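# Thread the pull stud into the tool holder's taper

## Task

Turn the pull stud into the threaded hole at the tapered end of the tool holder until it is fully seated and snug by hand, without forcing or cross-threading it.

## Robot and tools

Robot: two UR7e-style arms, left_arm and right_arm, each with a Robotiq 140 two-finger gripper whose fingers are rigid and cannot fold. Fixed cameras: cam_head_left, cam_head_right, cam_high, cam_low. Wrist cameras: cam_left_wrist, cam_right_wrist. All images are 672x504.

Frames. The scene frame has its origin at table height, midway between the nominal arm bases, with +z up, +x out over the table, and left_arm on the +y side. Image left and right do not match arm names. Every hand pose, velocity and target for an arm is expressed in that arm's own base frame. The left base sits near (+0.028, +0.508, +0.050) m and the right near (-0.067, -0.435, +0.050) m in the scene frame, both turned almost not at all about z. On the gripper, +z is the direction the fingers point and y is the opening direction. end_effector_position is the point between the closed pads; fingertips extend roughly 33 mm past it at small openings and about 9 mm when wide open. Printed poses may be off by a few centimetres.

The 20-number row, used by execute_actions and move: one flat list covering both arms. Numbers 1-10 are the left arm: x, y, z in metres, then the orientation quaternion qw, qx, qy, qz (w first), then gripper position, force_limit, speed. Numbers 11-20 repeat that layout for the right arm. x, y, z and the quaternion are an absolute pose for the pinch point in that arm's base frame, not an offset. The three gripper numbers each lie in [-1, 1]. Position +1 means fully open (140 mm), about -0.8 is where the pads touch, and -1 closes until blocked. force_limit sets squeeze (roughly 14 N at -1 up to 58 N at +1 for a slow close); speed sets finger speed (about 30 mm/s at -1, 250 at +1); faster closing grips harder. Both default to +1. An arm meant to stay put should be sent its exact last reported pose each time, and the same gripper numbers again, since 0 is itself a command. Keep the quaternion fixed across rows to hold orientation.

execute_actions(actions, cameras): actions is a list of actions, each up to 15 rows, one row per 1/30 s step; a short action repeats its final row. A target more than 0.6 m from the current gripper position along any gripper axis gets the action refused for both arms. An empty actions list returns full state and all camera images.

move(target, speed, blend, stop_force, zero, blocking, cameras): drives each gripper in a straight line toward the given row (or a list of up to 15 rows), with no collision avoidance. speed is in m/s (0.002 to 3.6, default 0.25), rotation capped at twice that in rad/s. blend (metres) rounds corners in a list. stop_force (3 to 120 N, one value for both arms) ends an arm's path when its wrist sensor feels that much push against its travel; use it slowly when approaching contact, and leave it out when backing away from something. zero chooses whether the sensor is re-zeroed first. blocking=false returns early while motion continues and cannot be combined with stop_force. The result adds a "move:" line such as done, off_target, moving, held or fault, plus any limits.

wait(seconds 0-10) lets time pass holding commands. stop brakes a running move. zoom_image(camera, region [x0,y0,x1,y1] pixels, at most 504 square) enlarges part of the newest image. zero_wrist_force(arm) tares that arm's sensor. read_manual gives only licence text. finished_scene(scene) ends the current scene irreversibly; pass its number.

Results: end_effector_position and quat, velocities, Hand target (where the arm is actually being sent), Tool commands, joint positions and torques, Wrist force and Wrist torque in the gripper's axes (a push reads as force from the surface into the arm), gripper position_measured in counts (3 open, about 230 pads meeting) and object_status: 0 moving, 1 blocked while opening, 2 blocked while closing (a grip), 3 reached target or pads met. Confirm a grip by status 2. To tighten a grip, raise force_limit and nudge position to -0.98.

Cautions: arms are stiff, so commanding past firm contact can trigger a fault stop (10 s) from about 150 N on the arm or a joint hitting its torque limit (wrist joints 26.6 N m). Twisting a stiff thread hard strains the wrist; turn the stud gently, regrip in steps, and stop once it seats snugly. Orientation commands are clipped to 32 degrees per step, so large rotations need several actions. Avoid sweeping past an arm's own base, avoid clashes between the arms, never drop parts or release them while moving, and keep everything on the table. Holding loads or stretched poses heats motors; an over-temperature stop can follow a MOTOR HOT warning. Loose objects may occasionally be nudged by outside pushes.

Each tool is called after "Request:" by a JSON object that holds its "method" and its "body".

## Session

Request:
{"method": "execute_actions", "body": {"actions": []}}

Scene clock: 0.00 s.
left_arm: end_effector_position=(+0.1357, +0.0020, +0.3243) position_measured=3 object_status=3 end_effector_quat_wxyz=(+0.678, -0.075, -0.663, +0.310) | right_arm: end_effector_position=(+0.3914, +0.1795, +0.1970) position_measured=3 object_status=3 end_effector_quat_wxyz=(+0.063, +0.860, +0.288, +0.417)
Joint positions: left_arm=[-0.083 -1.361 1.865 -0.383 -1.967 0.588] | right_arm=[0.033 -2.196 2.688 -2.928 -1.464 2.578]
Joint velocities: within noise
Joint torques (N m): no reading
Wrist force (N): no reading
Wrist torque (N m): no reading
Wrist force, peak (N): no reading
Hand target: left_arm +0.1357, +0.0020, +0.3243; +0.678, -0.075, -0.663, +0.310 | right_arm +0.3914, +0.1795, +0.1970; +0.063, +0.860, +0.288, +0.417
Tool commands: left_gripper/position=+1.0 left_gripper/force_limit=+1.0 left_gripper/speed=+1.0 right_gripper/position=+1.0 right_gripper/force_limit=+1.0 right_gripper/speed=+1.0

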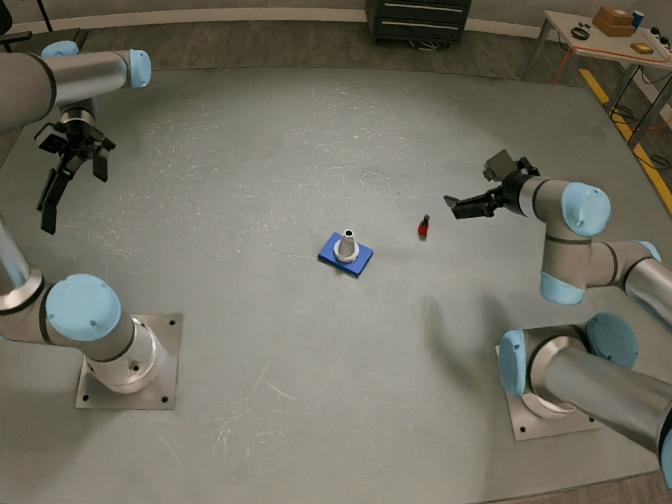

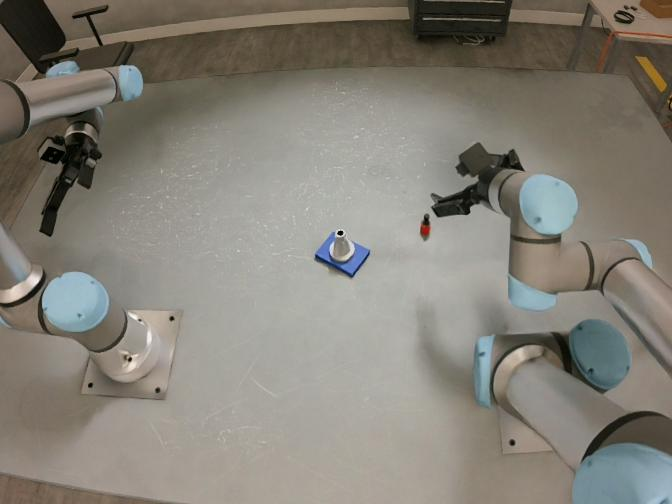

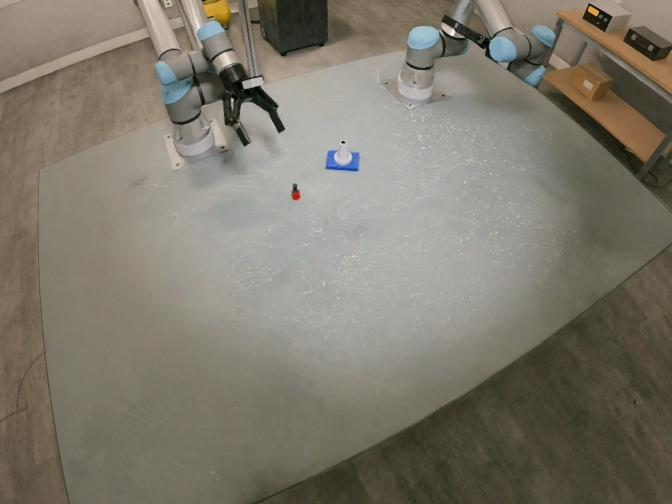

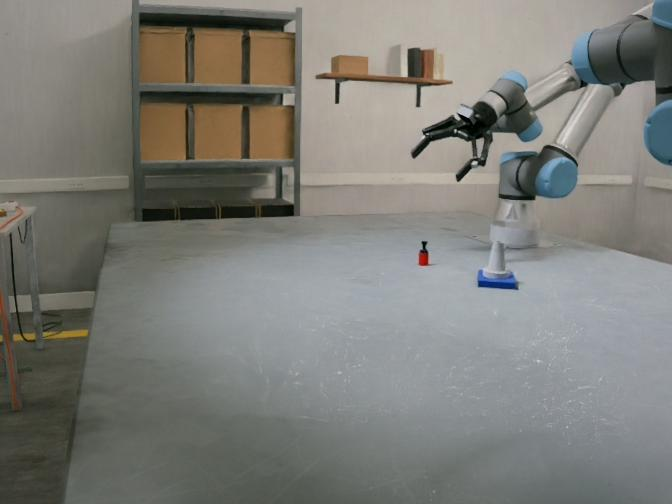

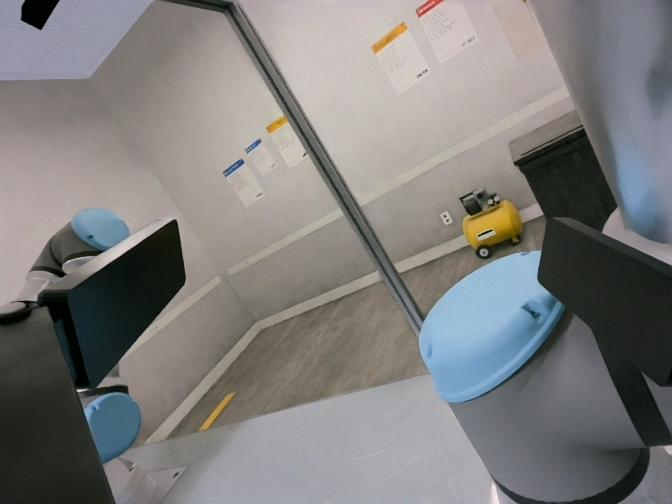

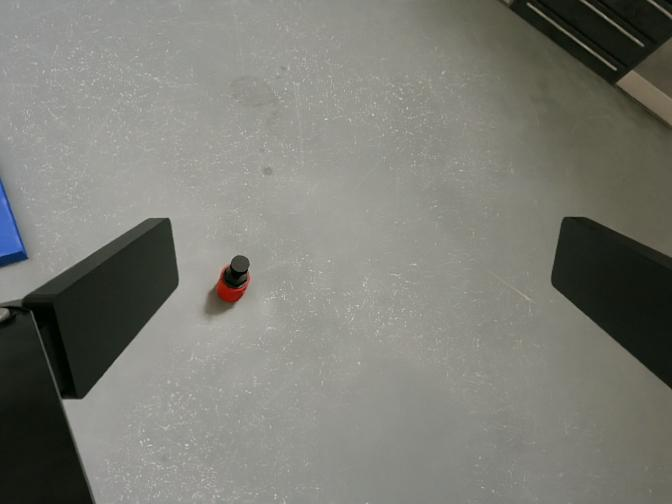

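Request:
{"method": "move", "body": {"target": [0.351, -0.343, 0.09, 0.4967, 0.4096, -0.7094, 0.2868, 1, 1, 1, 0.452, 0.235, 0.10, 0, 0.9239, 0.3827, 0, -0.2, 1, 0], "speed": 0.35, "cameras": ["cam_left_wrist", "cam_right_wrist"]}}

Scene clock: 65.27 s.
left_arm: end_effector_position=(+0.2822, -0.2323, +0.1676) position_measured=3 object_status=3 end_effector_quat_wxyz=(-0.577, -0.258, +0.712, -0.307) | right_arm: end_effector_position=(+0.4396, +0.2236, +0.1199) position_measured=154 object_status=3 end_effector_quat_wxyz=(+0.013, +0.925, +0.369, +0.088)
Joint positions: left_arm=[-0.284 -1.233 1.944 -1.038 -2.67 -0.153] | right_arm=[0.193 -1.638 2.109 -2.221 -1.564 2.576]
Joint torques (N m): left_arm=[9.69 -41.74 -23.83 2.34 0.05 0.96] | right_arm=[-9.41 -21.8 -26.58 -2.15 1.23 0.59]
Wrist force (N): left_arm=[-0.4 1.3 -1.2] | right_arm=[-1.4 0.2 -0.7]
Wrist torque (N m): left_arm=[0.07 0.05 -0.13] | right_arm=[0.09 0.11 0.35]
Wrist force, peak (N): left_arm=[-9.7 -9.6 2.5] | right_arm=[-0.8 1.4 -1.3]
Hand target: left_arm +0.2822, -0.2323, +0.1676; -0.577, -0.258, +0.712, -0.307 | right_arm +0.4396, +0.2236, +0.1199; +0.013, +0.925, +0.369, +0.088
Off the commanded pose: left_arm 0.152 m, 20 deg | right_arm 0.026 m, 10 deg.
move: held (left_arm; a check stopped the path), off_target (right_arm; braked when a check withheld steps of left_arm); limits=held
pose unreachable (left arm): on one or more control steps of this call, first in action 0 (counted from 0), this arm could not follow its commanded pose, so it was not sent that pose on those steps. It may still have moved: this result reports where it is.
cause: moving toward the commanded pose would bring two parts of the arm too close to each other (its gripper and another part of the arm, with joints 4 (wrist 1) to 6 (wrist 3) between them, 10 mm apart when it was first held).
Images, in order (width x height): cam_left_wrist 672x504, cam_right_wrist 672x504.

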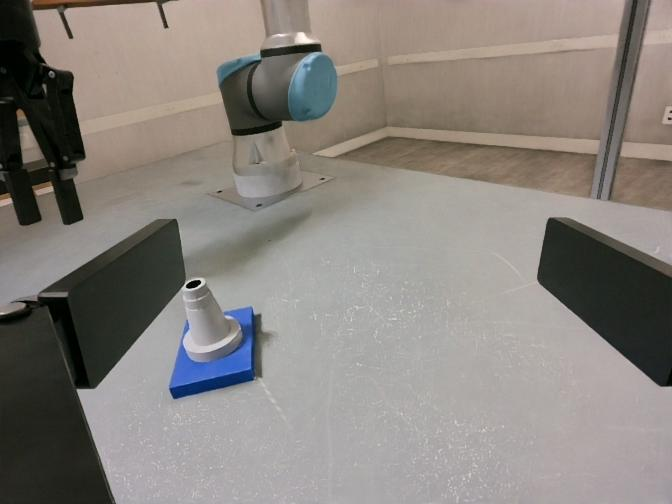

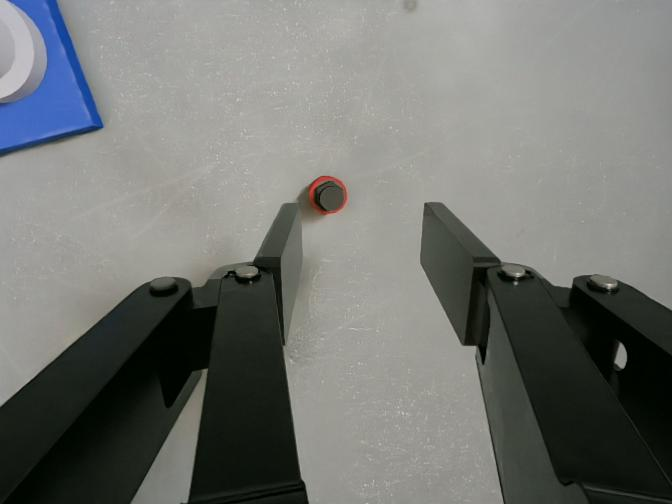

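Request:
{"method": "move", "body": {"target": [0.2822, -0.2323, 0.1676, -0.577, -0.258, 0.712, -0.307, 1, 1, 1, 0.4517, 0.2345, 0.058, 0, 0.9239, 0.3827, 0, -0.2, 1, 0], "speed": 0.2, "cameras": ["cam_left_wrist", "cam_right_wrist"]}}

Request:
{"method": "zoom_image", "body": {"camera": "cam_right_wrist", "region": [290, 150, 430, 290]}}

Scene clock: 136.30 s.
left_arm: end_effector_position=(+0.2822, -0.2323, +0.1676) position_measured=3 object_status=3 end_effector_quat_wxyz=(-0.577, -0.258, +0.712, -0.307) | right_arm: end_effector_position=(+0.4517, +0.2345, +0.0581) position_measured=154 object_status=3 end_effector_quat_wxyz=(+0.000, +0.924, +0.383, +0.000)
Joint positions: left_arm=[-0.284 -1.233 1.945 -1.039 -2.67 -0.153] | right_arm=[0.214 -1.423 1.999 -2.147 -1.571 2.57]
Joint torques (N m): left_arm=[0.42 -40.02 -11.36 -2.55 -2.88 1.91] | right_arm=[-8.73 -21.25 -20.07 -3.68 -0.15 0.79]
Wrist force (N): left_arm=[-0.7 1.4 -0.9] | right_arm=[-1.9 0.5 -0.7]
Wrist torque (N m): left_arm=[0.07 0.11 -0.14] | right_arm=[0.14 0.19 0.41]
Wrist force, peak (N): left_arm=[-0.3 1.8 -1.2] | right_arm=[-2.6 0.3 -2.7]
Hand target: left_arm +0.2822, -0.2323, +0.1676; -0.577, -0.258, +0.712, -0.307 | right_arm +0.4517, +0.2345, +0.0580; +0.000, +0.924, +0.383, +0.000
Off the commanded pose: left_arm 0.000 m, 0 deg | right_arm 0.000 m, 0 deg.
move: done
Images, in order (width x height): cam_left_wrist 672x504, cam_right_wrist 672x504.

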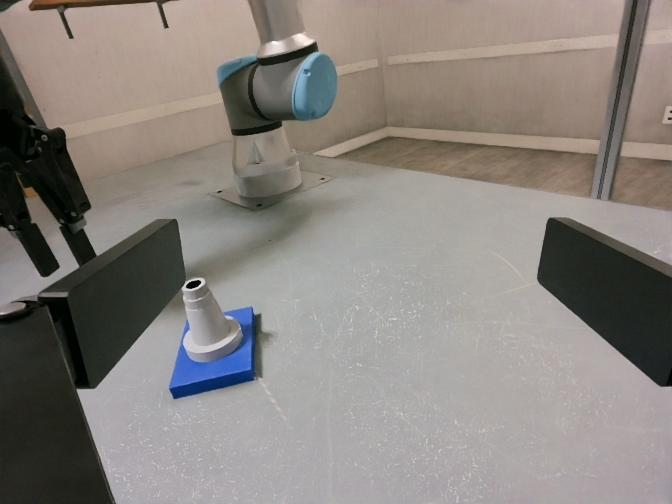

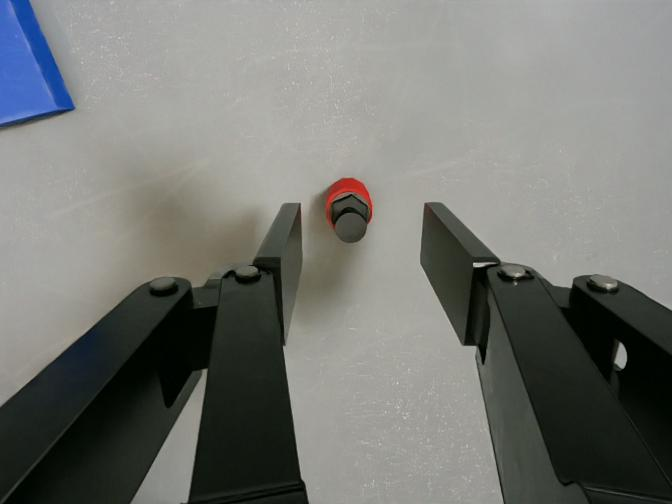

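Scaled by 3.600 from the camera's 672x504 image, which has a finer 960x720 frame.

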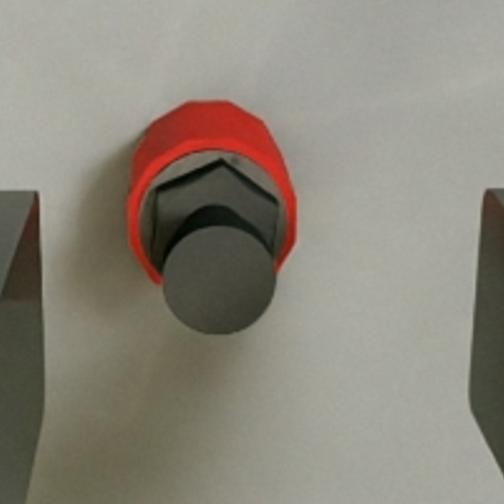

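Request:
{"method": "move", "body": {"target": [0.2822, -0.2323, 0.1676, -0.577, -0.258, 0.712, -0.307, 1, 1, 1, 0.4487, 0.2375, 0.058, 0, 0.3827, 0.9239, 0, -0.2, 1, 0], "speed": 0.6, "cameras": ["cam_right_wrist"]}}

Request:
{"method": "zoom_image", "body": {"camera": "cam_right_wrist", "region": [290, 150, 430, 290]}}

Scene clock: 169.57 s.
left_arm: end_effector_position=(+0.2822, -0.2323, +0.1676) position_measured=3 object_status=3 end_effector_quat_wxyz=(-0.577, -0.258, +0.712, -0.307) | right_arm: end_effector_position=(+0.4487, +0.2375, +0.0580) position_measured=154 object_status=3 end_effector_quat_wxyz=(+0.000, +0.383, +0.924, +0.000)
Joint positions: left_arm=[-0.284 -1.233 1.945 -1.039 -2.67 -0.153] | right_arm=[0.221 -1.426 2.003 -2.148 -1.571 1.007]
Joint torques (N m): left_arm=[-6.68 -32.38 -11.73 1.56 -1.45 1.89] | right_arm=[-9.3 -38.76 -16.8 -2.78 -0.24 -0.68]
Wrist force (N): left_arm=[-0.4 1.5 -1.0] | right_arm=[-1.5 0.4 -0.7]
Wrist torque (N m): left_arm=[0.10 0.05 -0.14] | right_arm=[0.13 0.14 0.28]
Wrist force, peak (N): left_arm=[-0.4 1.8 -1.2] | right_arm=[-2.1 0.4 -0.9]
Hand target: left_arm +0.2822, -0.2323, +0.1676; -0.577, -0.258, +0.712, -0.307 | right_arm +0.4487, +0.2375, +0.0580; +0.000, +0.383, +0.924, +0.000
Off the commanded pose: left_arm 0.000 m, 0 deg | right_arm 0.000 m, 0 deg.
move: done
Images, in order (width x height): cam_right_wrist 672x504.

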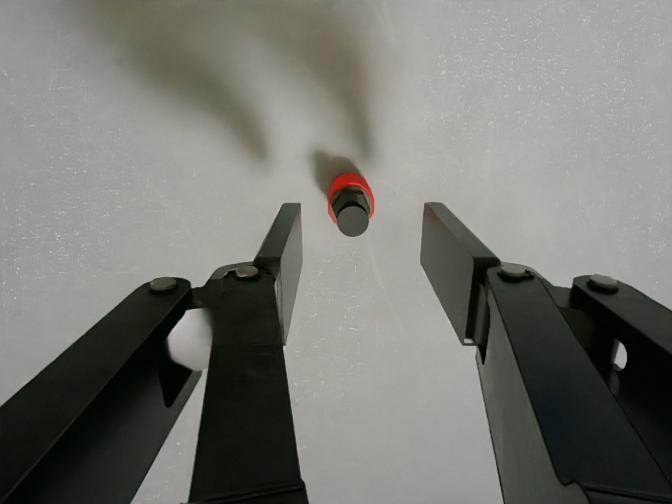

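Scaled by 3.600 from the camera's 672x504 image, which has a finer 960x720 frame.

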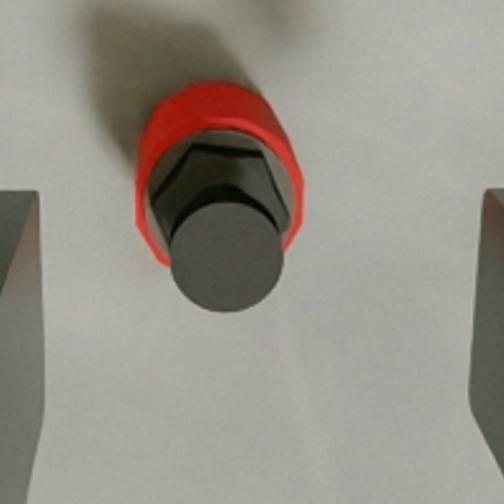

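Request:
{"method": "move", "body": {"target": [0.2822, -0.2323, 0.1676, -0.577, -0.258, 0.712, -0.307, -0.78, 0, 0, 0.4462, 0.2352, 0.0165, 0, 0.3827, 0.9239, 0, -0.4, 1, 0], "speed": 0.12, "cameras": ["cam_left_wrist", "cam_right_wrist"]}}

Request:
{"method": "zoom_image", "body": {"camera": "cam_right_wrist", "region": [290, 150, 430, 290]}}

Request:
{"method": "zoom_image", "body": {"camera": "cam_left_wrist", "region": [20, 190, 160, 310]}}

Scene clock: 219.67 s.
left_arm: end_effector_position=(+0.2822, -0.2323, +0.1676) position_measured=227 object_status=0 end_effector_quat_wxyz=(-0.577, -0.258, +0.712, -0.307) | right_arm: end_effector_position=(+0.4462, +0.2352, +0.0165) position_measured=179 object_status=3 end_effector_quat_wxyz=(+0.000, +0.383, +0.924, +0.000)
Joint positions: left_arm=[-0.284 -1.233 1.945 -1.039 -2.67 -0.153] | right_arm=[0.218 -1.368 2.063 -2.266 -1.571 1.003]
Joint torques (N m): left_arm=[-5.88 -26.85 -12.15 2.39 -0.36 1.8] | right_arm=[6.29 -42.12 -29.64 -4.23 -0.19 0.35]
Wrist force (N): left_arm=[-0.5 1.6 -1.1] | right_arm=[-1.6 -0.1 -0.7]
Wrist torque (N m): left_arm=[0.12 0.01 -0.14] | right_arm=[0.04 0.12 0.39]
Wrist force, peak (N): left_arm=[-0.2 1.9 -0.7] | right_arm=[-1.9 0.4 -1.9]
Hand target: left_arm +0.2822, -0.2323, +0.1676; -0.577, -0.258, +0.712, -0.307 | right_arm +0.4462, +0.2352, +0.0165; +0.000, +0.383, +0.924, +0.000
Off the commanded pose: left_arm 0.000 m, 0 deg | right_arm 0.000 m, 0 deg.
move: done
Images, in order (width x height): cam_left_wrist 672x504, cam_right_wrist 672x504.

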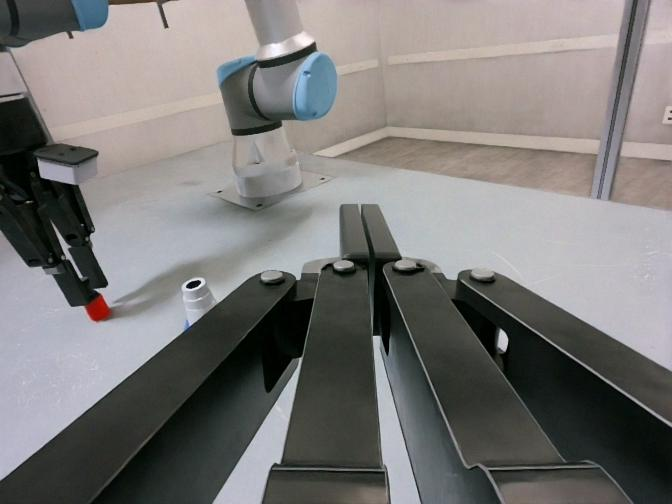

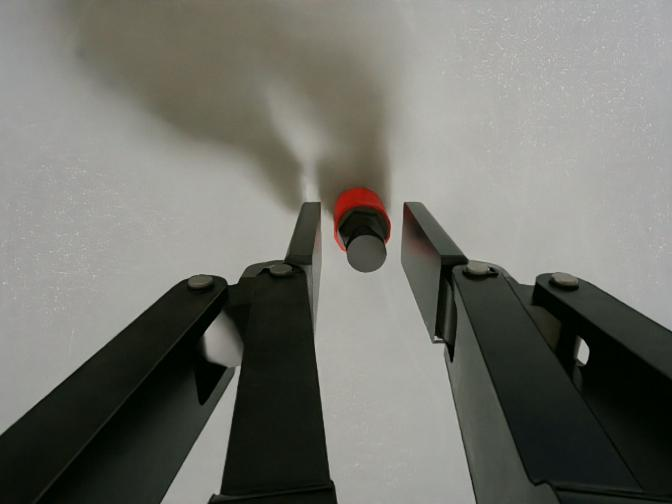

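Scaled by 3.600 from the camera's 672x504 image, which has a finer 960x720 frame.

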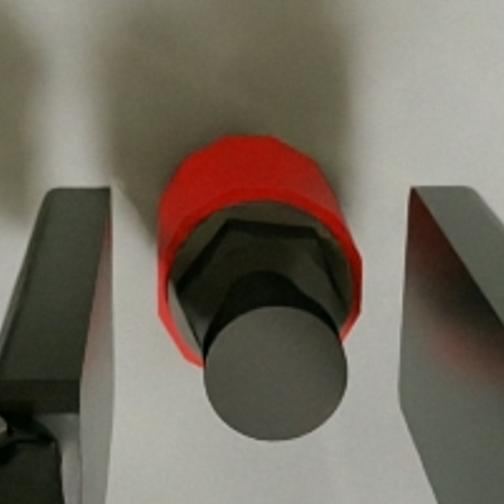

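Scaled by 3.600 from the camera's 672x504 image, which has a finer 960x720 frame.

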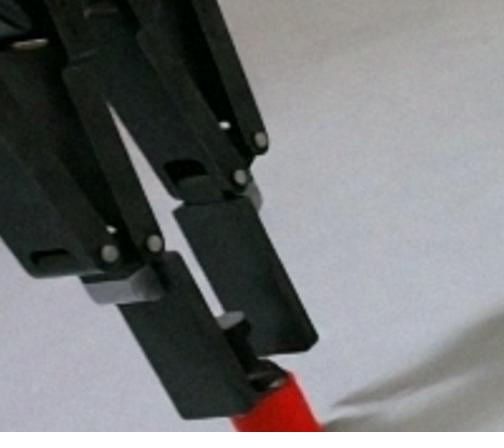

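Request:
{"method": "move", "body": {"target": [0.2822, -0.2323, 0.1676, -0.577, -0.258, 0.712, -0.307, -0.78, 0, 0, 0.4462, 0.2352, 0.0165, 0, 0.3827, 0.9239, 0, -1, 0, -1], "cameras": ["cam_right_wrist", "cam_left_wrist"]}}

Scene clock: 256.30 s.
left_arm: end_effector_position=(+0.2822, -0.2323, +0.1676) position_measured=227 object_status=3 end_effector_quat_wxyz=(-0.577, -0.258, +0.712, -0.307) | right_arm: end_effector_position=(+0.4462, +0.2352, +0.0165) position_measured=205 object_status=0 end_effector_quat_wxyz=(+0.000, +0.383, +0.924, +0.000)
Joint positions: left_arm=[-0.284 -1.233 1.945 -1.039 -2.67 -0.153] | right_arm=[0.218 -1.368 2.063 -2.266 -1.571 1.003]
Joint torques (N m): left_arm=[-6.4 -26.85 -13.03 2.27 0.86 1.69] | right_arm=[7.5 -38.07 -26.69 -3.78 1.56 0.34]
Wrist force (N): left_arm=[-0.2 1.4 -0.9] | right_arm=[-1.1 -0.6 -6.9]
Wrist torque (N m): left_arm=[0.09 -0.07 -0.14] | right_arm=[0.13 0.10 0.38]
Wrist force, peak (N): left_arm=[-0.5 1.7 -1.2] | right_arm=[-1.4 -0.7 -7.2]
Hand target: left_arm +0.2822, -0.2323, +0.1676; -0.577, -0.258, +0.712, -0.307 | right_arm +0.4462, +0.2352, +0.0165; +0.000, +0.383, +0.924, +0.000
Off the commanded pose: left_arm 0.000 m, 0 deg | right_arm 0.000 m, 0 deg.
move: done
Images, in order (width x height): cam_left_wrist 672x504, cam_right_wrist 672x504.

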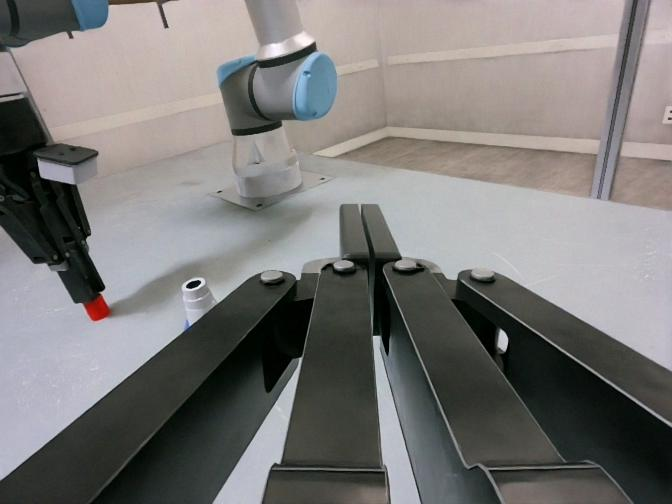

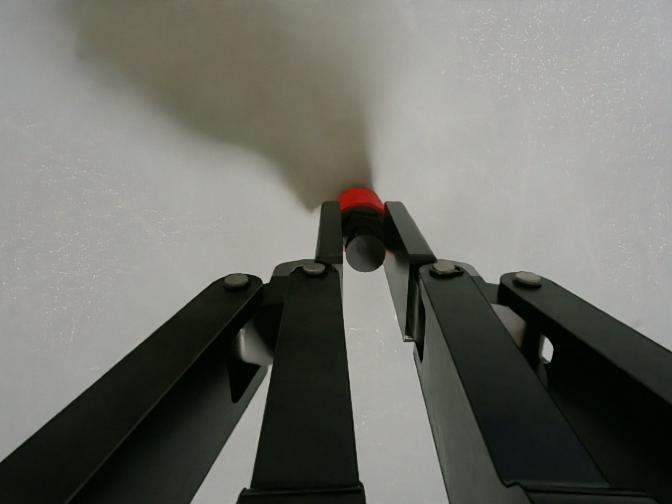

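Request:
{"method": "move", "body": {"target": [0.2822, -0.2323, 0.1676, -0.577, -0.258, 0.712, -0.307, -0.78, 0, 0, 0.4462, 0.2352, 0.0765, 0, 0.3827, 0.9239, 0, -1, 0, -1], "speed": 0.06, "cameras": ["cam_right_wrist", "cam_left_wrist"]}}

Scene clock: 263.13 s.
left_arm: end_effector_position=(+0.2822, -0.2323, +0.1676) position_measured=227 object_status=3 end_effector_quat_wxyz=(-0.577, -0.258, +0.712, -0.307) | right_arm: end_effector_position=(+0.4463, +0.2352, +0.0766) position_measured=205 object_status=2 end_effector_quat_wxyz=(+0.000, +0.383, +0.924, +0.000)
Joint positions: left_arm=[-0.284 -1.233 1.945 -1.039 -2.67 -0.153] | right_arm=[0.218 -1.458 1.985 -2.098 -1.571 1.003]
Joint torques (N m): left_arm=[-6.36 -27.24 -14.17 1.93 1.18 1.79] | right_arm=[6.51 -15.41 -16.25 -4.35 1.34 -0.07]
Wrist force (N): left_arm=[-0.3 1.6 -0.9] | right_arm=[-1.6 0.1 -0.5]
Wrist torque (N m): left_arm=[0.11 -0.04 -0.14] | right_arm=[0.04 0.11 0.37]
Wrist force, peak (N): left_arm=[-0.4 1.8 -1.1] | right_arm=[-1.3 -0.5 -7.3]
Hand target: left_arm +0.2822, -0.2323, +0.1676; -0.577, -0.258, +0.712, -0.307 | right_arm +0.4462, +0.2352, +0.0765; +0.000, +0.383, +0.924, +0.000
Off the commanded pose: left_arm 0.000 m, 0 deg | right_arm 0.000 m, 0 deg.
move: done
Images, in order (width x height): cam_left_wrist 672x504, cam_right_wrist 672x504.

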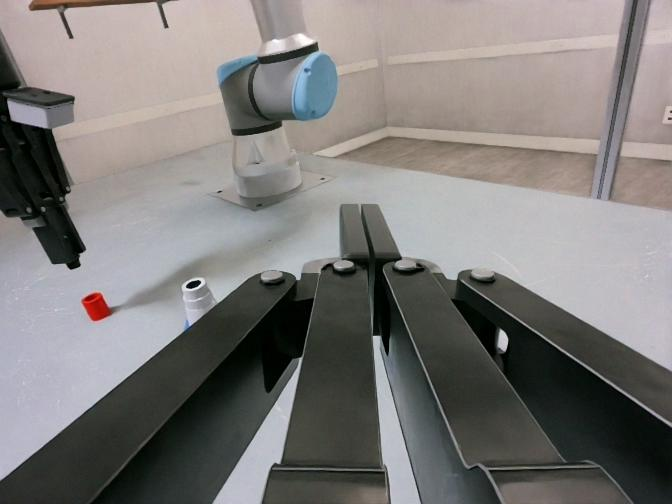

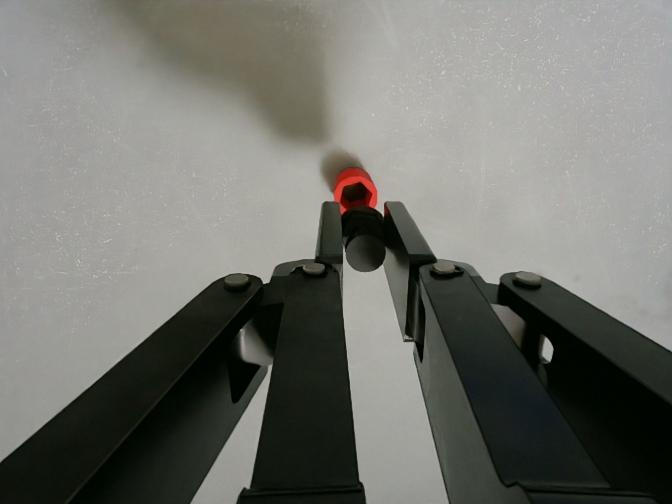

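Request:
{"method": "zoom_image", "body": {"camera": "cam_left_wrist", "region": [20, 190, 130, 290]}}

Request:
{"method": "zoom_image", "body": {"camera": "cam_right_wrist", "region": [290, 150, 430, 290]}}

Scaled by 4.582 from the camera's 672x504 image, which has a finer 960x720 frame.

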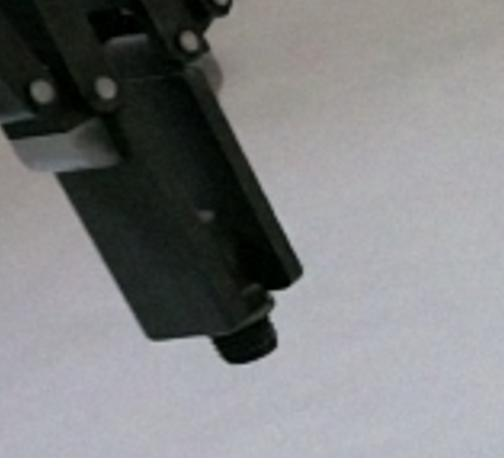

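Scaled by 3.600 from the camera's 672x504 image, which has a finer 960x720 frame.

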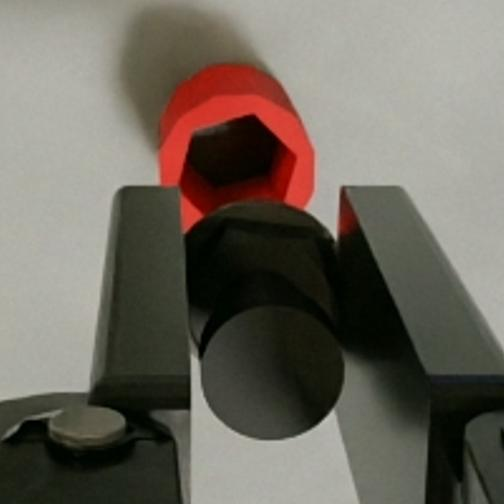

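Request:
{"method": "move", "body": {"target": [[0.2822, -0.2323, 0.1676, -0.577, -0.258, 0.712, -0.307, -0.78, 0, 0, 0.4462, 0.2352, 0.145, 0, 0.3827, 0.9239, 0, -1, 0, -1], [0.2822, -0.2323, 0.1676, -0.577, -0.258, 0.712, -0.307, -0.78, 0, 0, 0.42, 0.28, 0.145, 0, -0.3827, 0.9239, 0, -1, 0, -1], [0.2822, -0.2323, 0.1676, -0.577, -0.258, 0.712, -0.307, -0.78, 0, 0, 0.38, 0.34, 0.145, 0, -0.9239, 0.3827, 0, -1, 0, -1], [0.2822, -0.2323, 0.1676, -0.577, -0.258, 0.712, -0.307, -0.78, 0, 0, 0.334, 0.403, 0.145, 0, -0.9239, -0.3827, 0, -1, 0, -1]], "speed": [0.15, 0.6, 0.6, 0.6], "blend": [0.03, 0.03, 0.03, 0], "cameras": ["cam_right_wrist"]}}

Scene clock: 308.13 s.
left_arm: end_effector_position=(+0.2822, -0.2323, +0.1676) position_measured=227 object_status=3 end_effector_quat_wxyz=(-0.577, -0.258, +0.712, -0.307) | right_arm: end_effector_position=(+0.3340, +0.4031, +0.1450) position_measured=205 object_status=2 end_effector_quat_wxyz=(+0.000, +0.924, +0.383, +0.000)
Joint positions: left_arm=[-0.284 -1.233 1.945 -1.039 -2.67 -0.153] | right_arm=[0.621 -1.485 1.822 -1.908 -1.571 -3.306]
Joint torques (N m): left_arm=[-6.49 -27.01 -17.36 1.6 1.05 1.67] | right_arm=[-10.7 -29.85 -21 -1.82 0.25 -0.74]
Wrist force (N): left_arm=[-0.3 1.3 -0.9] | right_arm=[-1.6 0.3 -0.9]
Wrist torque (N m): left_arm=[0.05 -0.04 -0.13] | right_arm=[0.12 0.06 0.19]
Wrist force, peak (N): left_arm=[-0.5 1.7 -1.1] | right_arm=[-1.8 0.4 -1.9]
Hand target: left_arm +0.2822, -0.2323, +0.1676; -0.577, -0.258, +0.712, -0.307 | right_arm +0.3340, +0.4030, +0.1450; +0.000, +0.924, +0.383, +0.000
Off the commanded pose: left_arm 0.000 m, 0 deg | right_arm 0.000 m, 0 deg.
move: done
Images, in order (width x height): cam_right_wrist 672x504.

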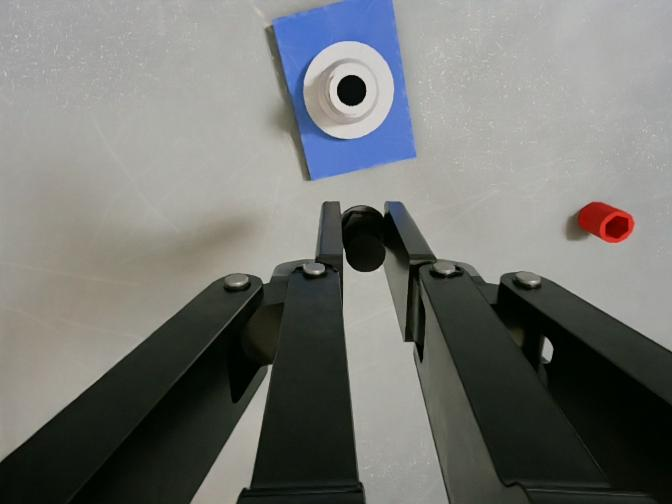

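Request:
{"method": "zoom_image", "body": {"camera": "cam_right_wrist", "region": [310, 56, 394, 119]}}

Request:
{"method": "move", "body": {"target": [0.2822, -0.2323, 0.1676, -0.577, -0.258, 0.712, -0.307, -0.78, 0, 0, 0.404, 0.403, 0.145, 0, -0.3827, -0.9239, 0, -1, 0, -1], "speed": 0.6, "cameras": ["cam_right_wrist"]}}

Request:
{"method": "zoom_image", "body": {"camera": "cam_right_wrist", "region": [290, 56, 374, 119]}}

Scaled by 6.000 from the camera's 672x504 image, which has a finer 960x720 frame.

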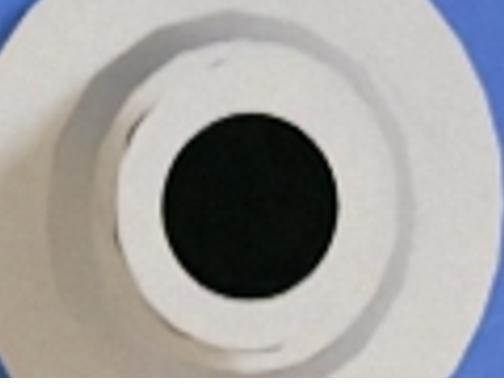

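Scene clock: 316.83 s.
left_arm: end_effector_position=(+0.2822, -0.2323, +0.1676) position_measured=227 object_status=3 end_effector_quat_wxyz=(-0.577, -0.258, +0.712, -0.307) | right_arm: end_effector_position=(+0.4040, +0.4030, +0.1449) position_measured=205 object_status=2 end_effector_quat_wxyz=(+0.000, +0.383, +0.924, +0.000)
Joint positions: left_arm=[-0.284 -1.233 1.945 -1.039 -2.67 -0.153] | right_arm=[0.548 -1.375 1.694 -1.89 -1.571 -4.949]
Joint torques (N m): left_arm=[-6.72 -27.03 -18.69 1.5 1 1.63] | right_arm=[6.35 -45.81 -17.37 -3.41 -0.34 -0.71]
Wrist force (N): left_arm=[-0.1 1.4 -0.9] | right_arm=[-1.2 1.1 -0.6]
Wrist torque (N m): left_arm=[0.07 -0.08 -0.13] | right_arm=[0.23 0.01 0.26]
Wrist force, peak (N): left_arm=[-0.7 1.7 -0.9] | right_arm=[-2.0 1.4 -0.6]
Hand target: left_arm +0.2822, -0.2323, +0.1676; -0.577, -0.258, +0.712, -0.307 | right_arm +0.4040, +0.4030, +0.1450; +0.000, +0.383, +0.924, +0.000
Off the commanded pose: left_arm 0.000 m, 0 deg | right_arm 0.000 m, 0 deg.
move: done
Images, in order (width x height): cam_right_wrist 672x504.

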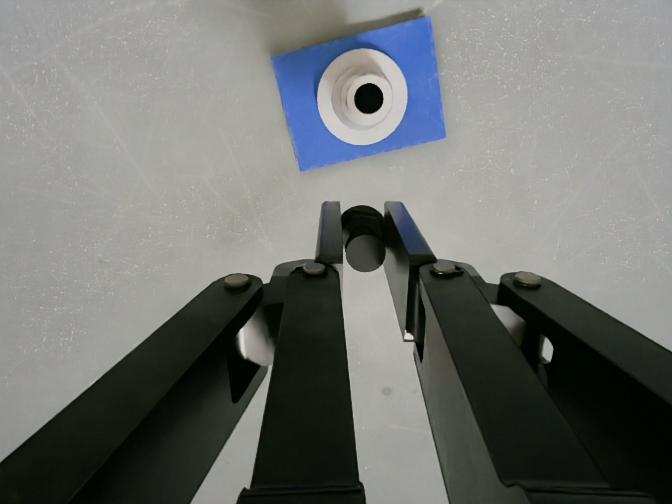

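Scaled by 6.000 from the camera's 672x504 image, which has a finer 960x720 frame.

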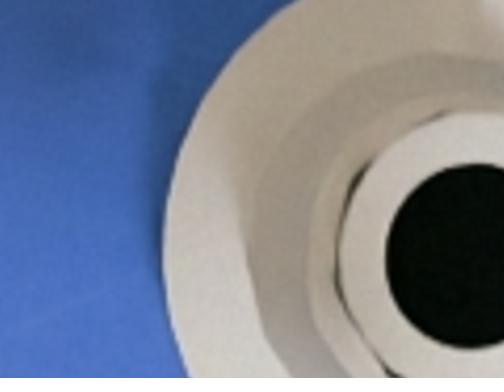

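Request:
{"method": "zoom_image", "body": {"camera": "cam_right_wrist", "region": [326, 66, 410, 129]}}

Scaled by 6.000 from the camera's 672x504 image, which has a finer 960x720 frame.

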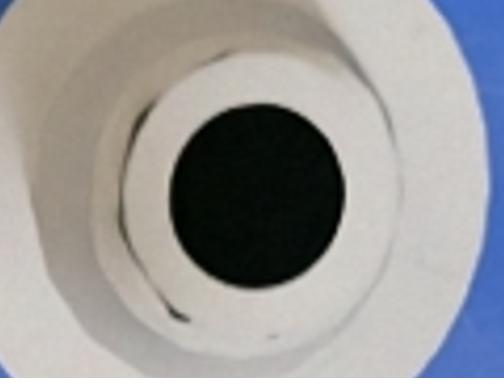

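Request:
{"method": "move", "body": {"target": [[0.2822, -0.2323, 0.1676, -0.577, -0.258, 0.712, -0.307, -0.78, 0, 0, 0.3709, 0.4444, 0.135, 0, -0.1305, -0.9914, 0, -1, 0, -1], [0.2822, -0.2323, 0.1676, -0.577, -0.258, 0.712, -0.307, -0.78, 0, 0, 0.3709, 0.4444, 0.103, 0, -0.1305, -0.9914, 0, -1, 0, -1]], "speed": [0.3, 0.08], "cameras": ["cam_right_wrist", "cam_left_wrist"]}}

Request:
{"method": "zoom_image", "body": {"camera": "cam_left_wrist", "region": [140, 190, 260, 310]}}

Request:
{"method": "zoom_image", "body": {"camera": "cam_right_wrist", "region": [290, 150, 430, 290]}}

Scene clock: 358.00 s.
left_arm: end_effector_position=(+0.2822, -0.2323, +0.1676) position_measured=227 object_status=3 end_effector_quat_wxyz=(-0.577, -0.258, +0.712, -0.307) | right_arm: end_effector_position=(+0.3709, +0.4444, +0.1029) position_measured=205 object_status=2 end_effector_quat_wxyz=(+0.000, +0.131, +0.991, +0.000)
Joint positions: left_arm=[-0.284 -1.233 1.945 -1.039 -2.67 -0.153] | right_arm=[0.643 -1.32 1.74 -1.991 -1.571 -5.378]
Joint torques (N m): left_arm=[-6.65 -26.71 -19.96 1.31 1.13 1.63] | right_arm=[-9.13 -46.92 -33.01 -1.28 1.15 -1.03]
Wrist force (N): left_arm=[-0.2 1.2 -1.0] | right_arm=[-1.7 0.7 -0.8]
Wrist torque (N m): left_arm=[0.04 -0.05 -0.14] | right_arm=[0.22 0.12 0.23]
Wrist force, peak (N): left_arm=[-0.2 1.8 -1.3] | right_arm=[-2.6 0.8 -0.8]
Hand target: left_arm +0.2822, -0.2323, +0.1676; -0.577, -0.258, +0.712, -0.307 | right_arm +0.3709, +0.4444, +0.1030; +0.000, +0.131, +0.991, +0.000
Off the commanded pose: left_arm 0.000 m, 0 deg | right_arm 0.000 m, 0 deg.
move: done
Images, in order (width x height): cam_left_wrist 672x504, cam_right_wrist 672x504.

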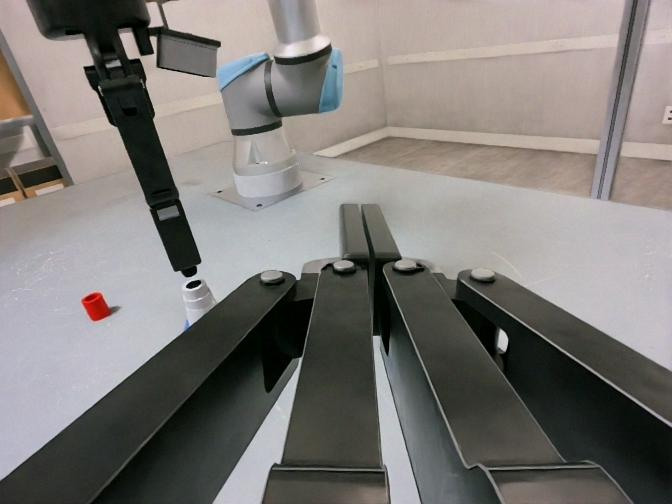

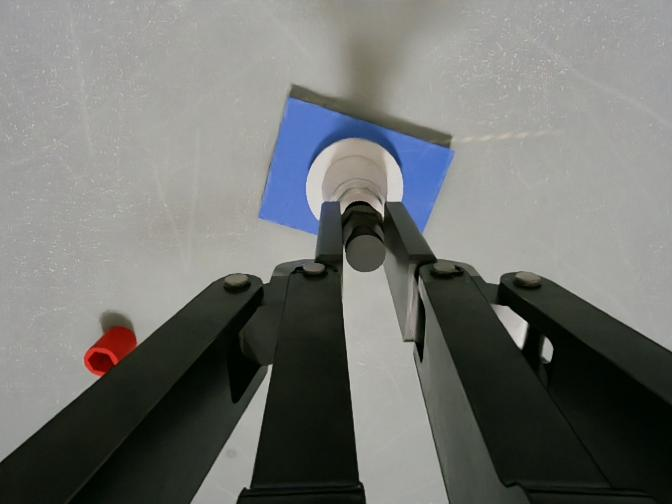

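Scaled by 4.200 from the camera's 672x504 image, which has a finer 960x720 frame.

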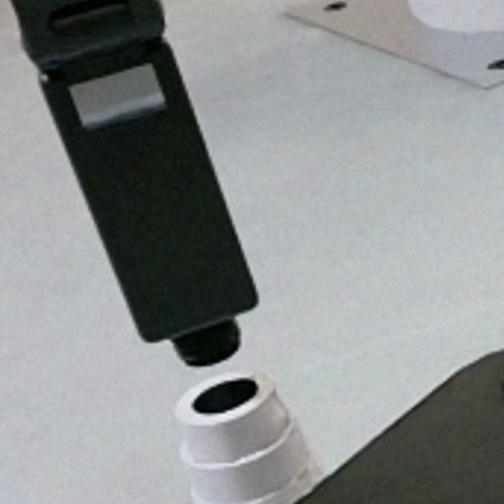

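Scaled by 3.600 from the camera's 672x504 image, which has a finer 960x720 frame.

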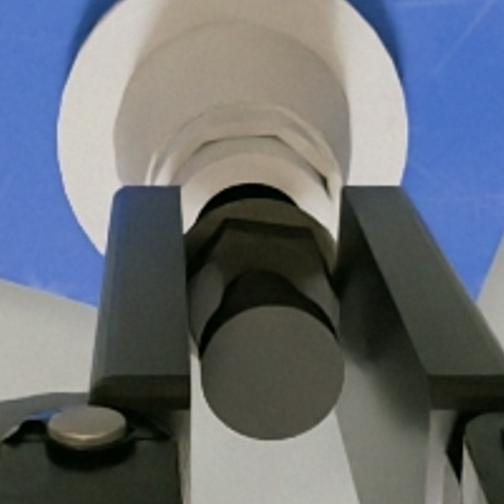

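Request:
{"method": "move", "body": {"target": [0.2822, -0.2323, 0.1676, -0.577, -0.258, 0.712, -0.307, -0.78, 0, 0, 0.3709, 0.4444, 0.082, 0, -0.1305, -0.9914, 0, -1, 0, -1], "speed": 0.008, "stop_force": 4.5, "cameras": ["cam_left_wrist", "cam_right_wrist"]}}

Request:
{"method": "zoom_image", "body": {"camera": "cam_left_wrist", "region": [140, 190, 260, 310]}}

Request:
{"method": "zoom_image", "body": {"camera": "cam_right_wrist", "region": [290, 150, 430, 290]}}

Scene clock: 381.93 s.
left_arm: end_effector_position=(+0.2822, -0.2323, +0.1676) position_measured=227 object_status=3 end_effector_quat_wxyz=(-0.577, -0.258, +0.712, -0.307) | right_arm: end_effector_position=(+0.3709, +0.4444, +0.0891) position_measured=205 object_status=2 end_effector_quat_wxyz=(+0.000, +0.131, +0.991, +0.000)
Joint positions: left_arm=[-0.284 -1.233 1.945 -1.039 -2.67 -0.153] | right_arm=[0.643 -1.306 1.761 -2.026 -1.571 -5.378]
Joint torques (N m): left_arm=[-5.94 -26.19 -21.13 0.98 1.08 1.42] | right_arm=[-4.35 -45.37 -29.36 -0.65 -0.68 -0.67]
Wrist force (N): left_arm=[-0.4 1.4 -1.3] | right_arm=[-2.7 3.2 -4.7]
Wrist torque (N m): left_arm=[0.09 -0.02 -0.14] | right_arm=[0.10 0.04 0.22]
Wrist force, peak (N): left_arm=[-0.8 1.6 -1.2] | right_arm=[-4.2 2.0 -11.8]
Hand target: left_arm +0.2822, -0.2323, +0.1676; -0.577, -0.258, +0.712, -0.307 | right_arm +0.3709, +0.4444, +0.0891; +0.000, +0.131, +0.991, +0.000
Off the commanded pose: left_arm 0.000 m, 0 deg | right_arm 0.007 m, 0 deg.
move: contact (right_arm)
Images, in order (width x height): cam_left_wrist 672x504, cam_right_wrist 672x504.

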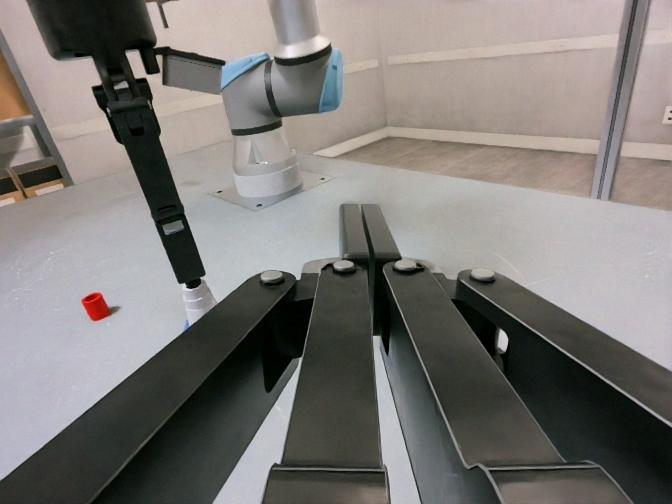

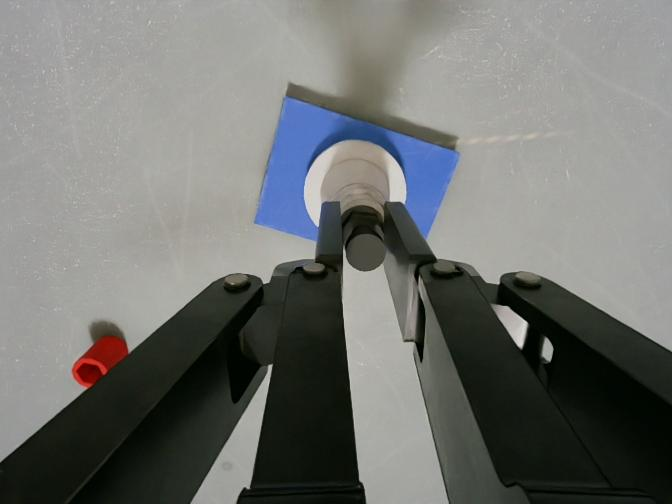

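Scaled by 4.200 from the camera's 672x504 image, which has a finer 960x720 frame.

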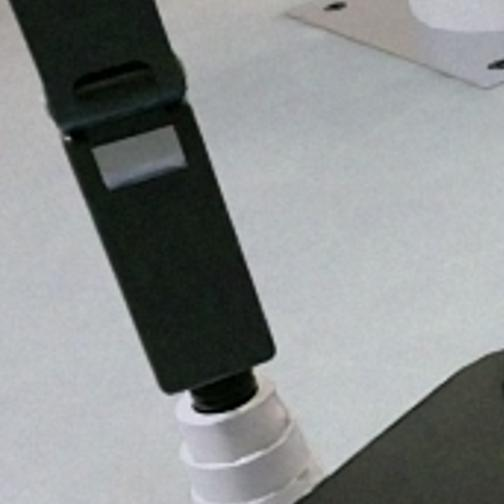

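Scaled by 3.600 from the camera's 672x504 image, which has a finer 960x720 frame.

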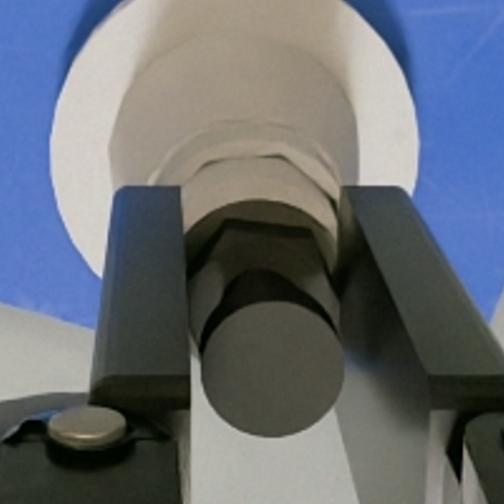

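Request:
{"method": "move", "body": {"target": [[0.2822, -0.2323, 0.1676, -0.577, -0.258, 0.712, -0.307, -0.78, 0, 0, 0.3710, 0.4445, 0.0890, 0, -0.6088, -0.7934, 0, -1, 0, -1], [0.2822, -0.2323, 0.1676, -0.577, -0.258, 0.712, -0.307, -0.78, 0, 0, 0.3710, 0.4445, 0.0888, 0, -0.9239, -0.3827, 0, -1, 0, -1]], "speed": 0.5, "blend": [0.002, 0]}}

Scene clock: 415.80 s.
left_arm: end_effector_position=(+0.2822, -0.2323, +0.1676) position_measured=227 object_status=3 end_effector_quat_wxyz=(-0.577, -0.258, +0.712, -0.307) | right_arm: end_effector_position=(+0.3710, +0.4445, +0.0888) position_measured=205 object_status=2 end_effector_quat_wxyz=(+0.000, +0.924, +0.383, +0.000)
Joint positions: left_arm=[-0.284 -1.233 1.945 -1.039 -2.67 -0.153] | right_arm=[0.643 -1.305 1.761 -2.027 -1.571 -3.284]
Joint torques (N m): left_arm=[-6.67 -27.18 -21.06 0.85 1.12 1.41] | right_arm=[7.38 -15.23 -24.89 1.59 0.22 0.74]
Wrist force (N): left_arm=[-0.4 1.2 -1.0] | right_arm=[3.9 2.2 -14.3]
Wrist torque (N m): left_arm=[0.05 -0.01 -0.13] | right_arm=[0.11 -0.02 0.31]
Wrist force, peak (N): left_arm=[0.0 1.8 -1.1] | right_arm=[4.5 2.7 -16.2]
Hand target: left_arm +0.2822, -0.2323, +0.1676; -0.577, -0.258, +0.712, -0.307 | right_arm +0.3710, +0.4445, +0.0888; +0.000, +0.924, +0.383, +0.000
Off the commanded pose: left_arm 0.000 m, 0 deg | right_arm 0.000 m, 0 deg.
move: done

Request:
{"method": "move", "body": {"target": [[0.2822, -0.2323, 0.1676, -0.577, -0.258, 0.712, -0.307, -0.78, 0, 0, 0.37125, 0.4446, 0.0888, 0, -0.9914, 0.1305, 0, -1, 0, -1], [0.2822, -0.2323, 0.1676, -0.577, -0.258, 0.712, -0.307, -0.78, 0, 0, 0.37125, 0.4446, 0.0888, 0, -0.7934, 0.6088, 0, -1, 0, -1]], "speed": 0.5, "blend": [0.002, 0]}}

Scene clock: 432.53 s.
left_arm: end_effector_position=(+0.2822, -0.2323, +0.1676) position_measured=227 object_status=3 end_effector_quat_wxyz=(-0.577, -0.258, +0.712, -0.307) | right_arm: end_effector_position=(+0.3713, +0.4446, +0.0888) position_measured=205 object_status=2 end_effector_quat_wxyz=(+0.000, +0.793, -0.609, +0.000)
Joint positions: left_arm=[-0.284 -1.233 1.945 -1.039 -2.67 -0.153] | right_arm=[0.643 -1.305 1.76 -2.027 -1.571 -1.19]
Joint torques (N m): left_arm=[-6.64 -26.88 -20.99 0.67 1.05 1.2] | right_arm=[12.23 -18.81 -26.93 1.38 0.9 0.72]
Wrist force (N): left_arm=[-0.2 1.6 -0.9] | right_arm=[0.0 -6.1 -4.7]
Wrist torque (N m): left_arm=[0.11 -0.07 -0.14] | right_arm=[0.62 0.05 0.34]
Wrist force, peak (N): left_arm=[-0.3 1.9 -1.2] | right_arm=[4.5 2.5 -15.3]
Hand target: left_arm +0.2822, -0.2323, +0.1676; -0.577, -0.258, +0.712, -0.307 | right_arm +0.3712, +0.4446, +0.0888; +0.000, +0.793, -0.609, +0.000
Off the commanded pose: left_arm 0.000 m, 0 deg | right_arm 0.000 m, 0 deg.
move: done

Request:
{"method": "move", "body": {"target": [[0.2822, -0.2323, 0.1676, -0.577, -0.258, 0.712, -0.307, -0.78, 0, 0, 0.3716, 0.4446, 0.0888, 0, -0.7934, 0.6088, 0, -1, 0, -1], [0.2822, -0.2323, 0.1676, -0.577, -0.258, 0.712, -0.307, -0.78, 0, 0, 0.3716, 0.4446, 0.0886, 0, -0.3827, 0.9239, 0, -1, 0, -1]], "speed": [0.05, 0.5], "blend": [0.002, 0]}}

Scene clock: 444.80 s.
left_arm: end_effector_position=(+0.2822, -0.2323, +0.1676) position_measured=227 object_status=3 end_effector_quat_wxyz=(-0.577, -0.258, +0.712, -0.307) | right_arm: end_effector_position=(+0.3716, +0.4446, +0.0886) position_measured=205 object_status=2 end_effector_quat_wxyz=(+0.000, -0.383, +0.924, +0.000)
Joint positions: left_arm=[-0.284 -1.233 1.945 -1.039 -2.67 -0.153] | right_arm=[0.642 -1.304 1.76 -2.027 -1.571 -0.143]
Joint torques (N m): left_arm=[-6.26 -26.93 -20.78 0.43 1.11 1.35] | right_arm=[9.04 -20.36 -31.5 -0.93 0.75 0.76]
Wrist force (N): left_arm=[-0.3 1.6 -1.0] | right_arm=[-0.5 -3.4 -5.0]
Wrist torque (N m): left_arm=[0.13 -0.04 -0.14] | right_arm=[0.40 0.04 0.34]
Wrist force, peak (N): left_arm=[-0.6 1.6 -1.2] | right_arm=[0.1 -6.4 -7.2]
Hand target: left_arm +0.2822, -0.2323, +0.1676; -0.577, -0.258, +0.712, -0.307 | right_arm +0.3716, +0.4446, +0.0886; +0.000, -0.383, +0.924, +0.000
Off the commanded pose: left_arm 0.000 m, 0 deg | right_arm 0.000 m, 0 deg.
move: done; blend cut to 0.0002 m at target 1

Request:
{"method": "move", "body": {"target": [[0.2822, -0.2323, 0.1676, -0.577, -0.258, 0.712, -0.307, -0.78, 0, 0, 0.3717, 0.4444, 0.0886, 0, -0.3827, 0.9239, 0, -1, 0, -1], [0.2822, -0.2323, 0.1676, -0.577, -0.258, 0.712, -0.307, -0.78, 0, 0, 0.3717, 0.4443, 0.0883, 0, 0.1305, 0.9914, 0, -1, 0, -1]], "speed": [0.05, 0.5], "blend": [0.0002, 0]}}

Scene clock: 459.87 s.
left_arm: end_effector_position=(+0.2822, -0.2323, +0.1676) position_measured=227 object_status=3 end_effector_quat_wxyz=(-0.577, -0.258, +0.712, -0.307) | right_arm: end_effector_position=(+0.3717, +0.4443, +0.0883) position_measured=205 object_status=2 end_effector_quat_wxyz=(+0.000, +0.130, +0.991, +0.000)
Joint positions: left_arm=[-0.284 -1.233 1.945 -1.039 -2.67 -0.153] | right_arm=[0.642 -1.304 1.761 -2.028 -1.571 0.904]
Joint torques (N m): left_arm=[-6.59 -26.77 -20.83 0.15 1.05 1.27] | right_arm=[6.71 -20.27 -30.28 -0.23 -0.46 0.81]
Wrist force (N): left_arm=[-0.6 1.6 -0.9] | right_arm=[-2.5 2.3 -4.5]
Wrist torque (N m): left_arm=[0.12 0.02 -0.13] | right_arm=[0.05 0.16 0.35]
Wrist force, peak (N): left_arm=[-0.5 1.7 -1.1] | right_arm=[-0.7 -3.7 -5.3]
Hand target: left_arm +0.2822, -0.2323, +0.1676; -0.577, -0.258, +0.712, -0.307 | right_arm +0.3717, +0.4443, +0.0883; +0.000, +0.131, +0.991, +0.000
Off the commanded pose: left_arm 0.000 m, 0 deg | right_arm 0.000 m, 0 deg.
move: done; blend cut to 0.0001 m at target 1


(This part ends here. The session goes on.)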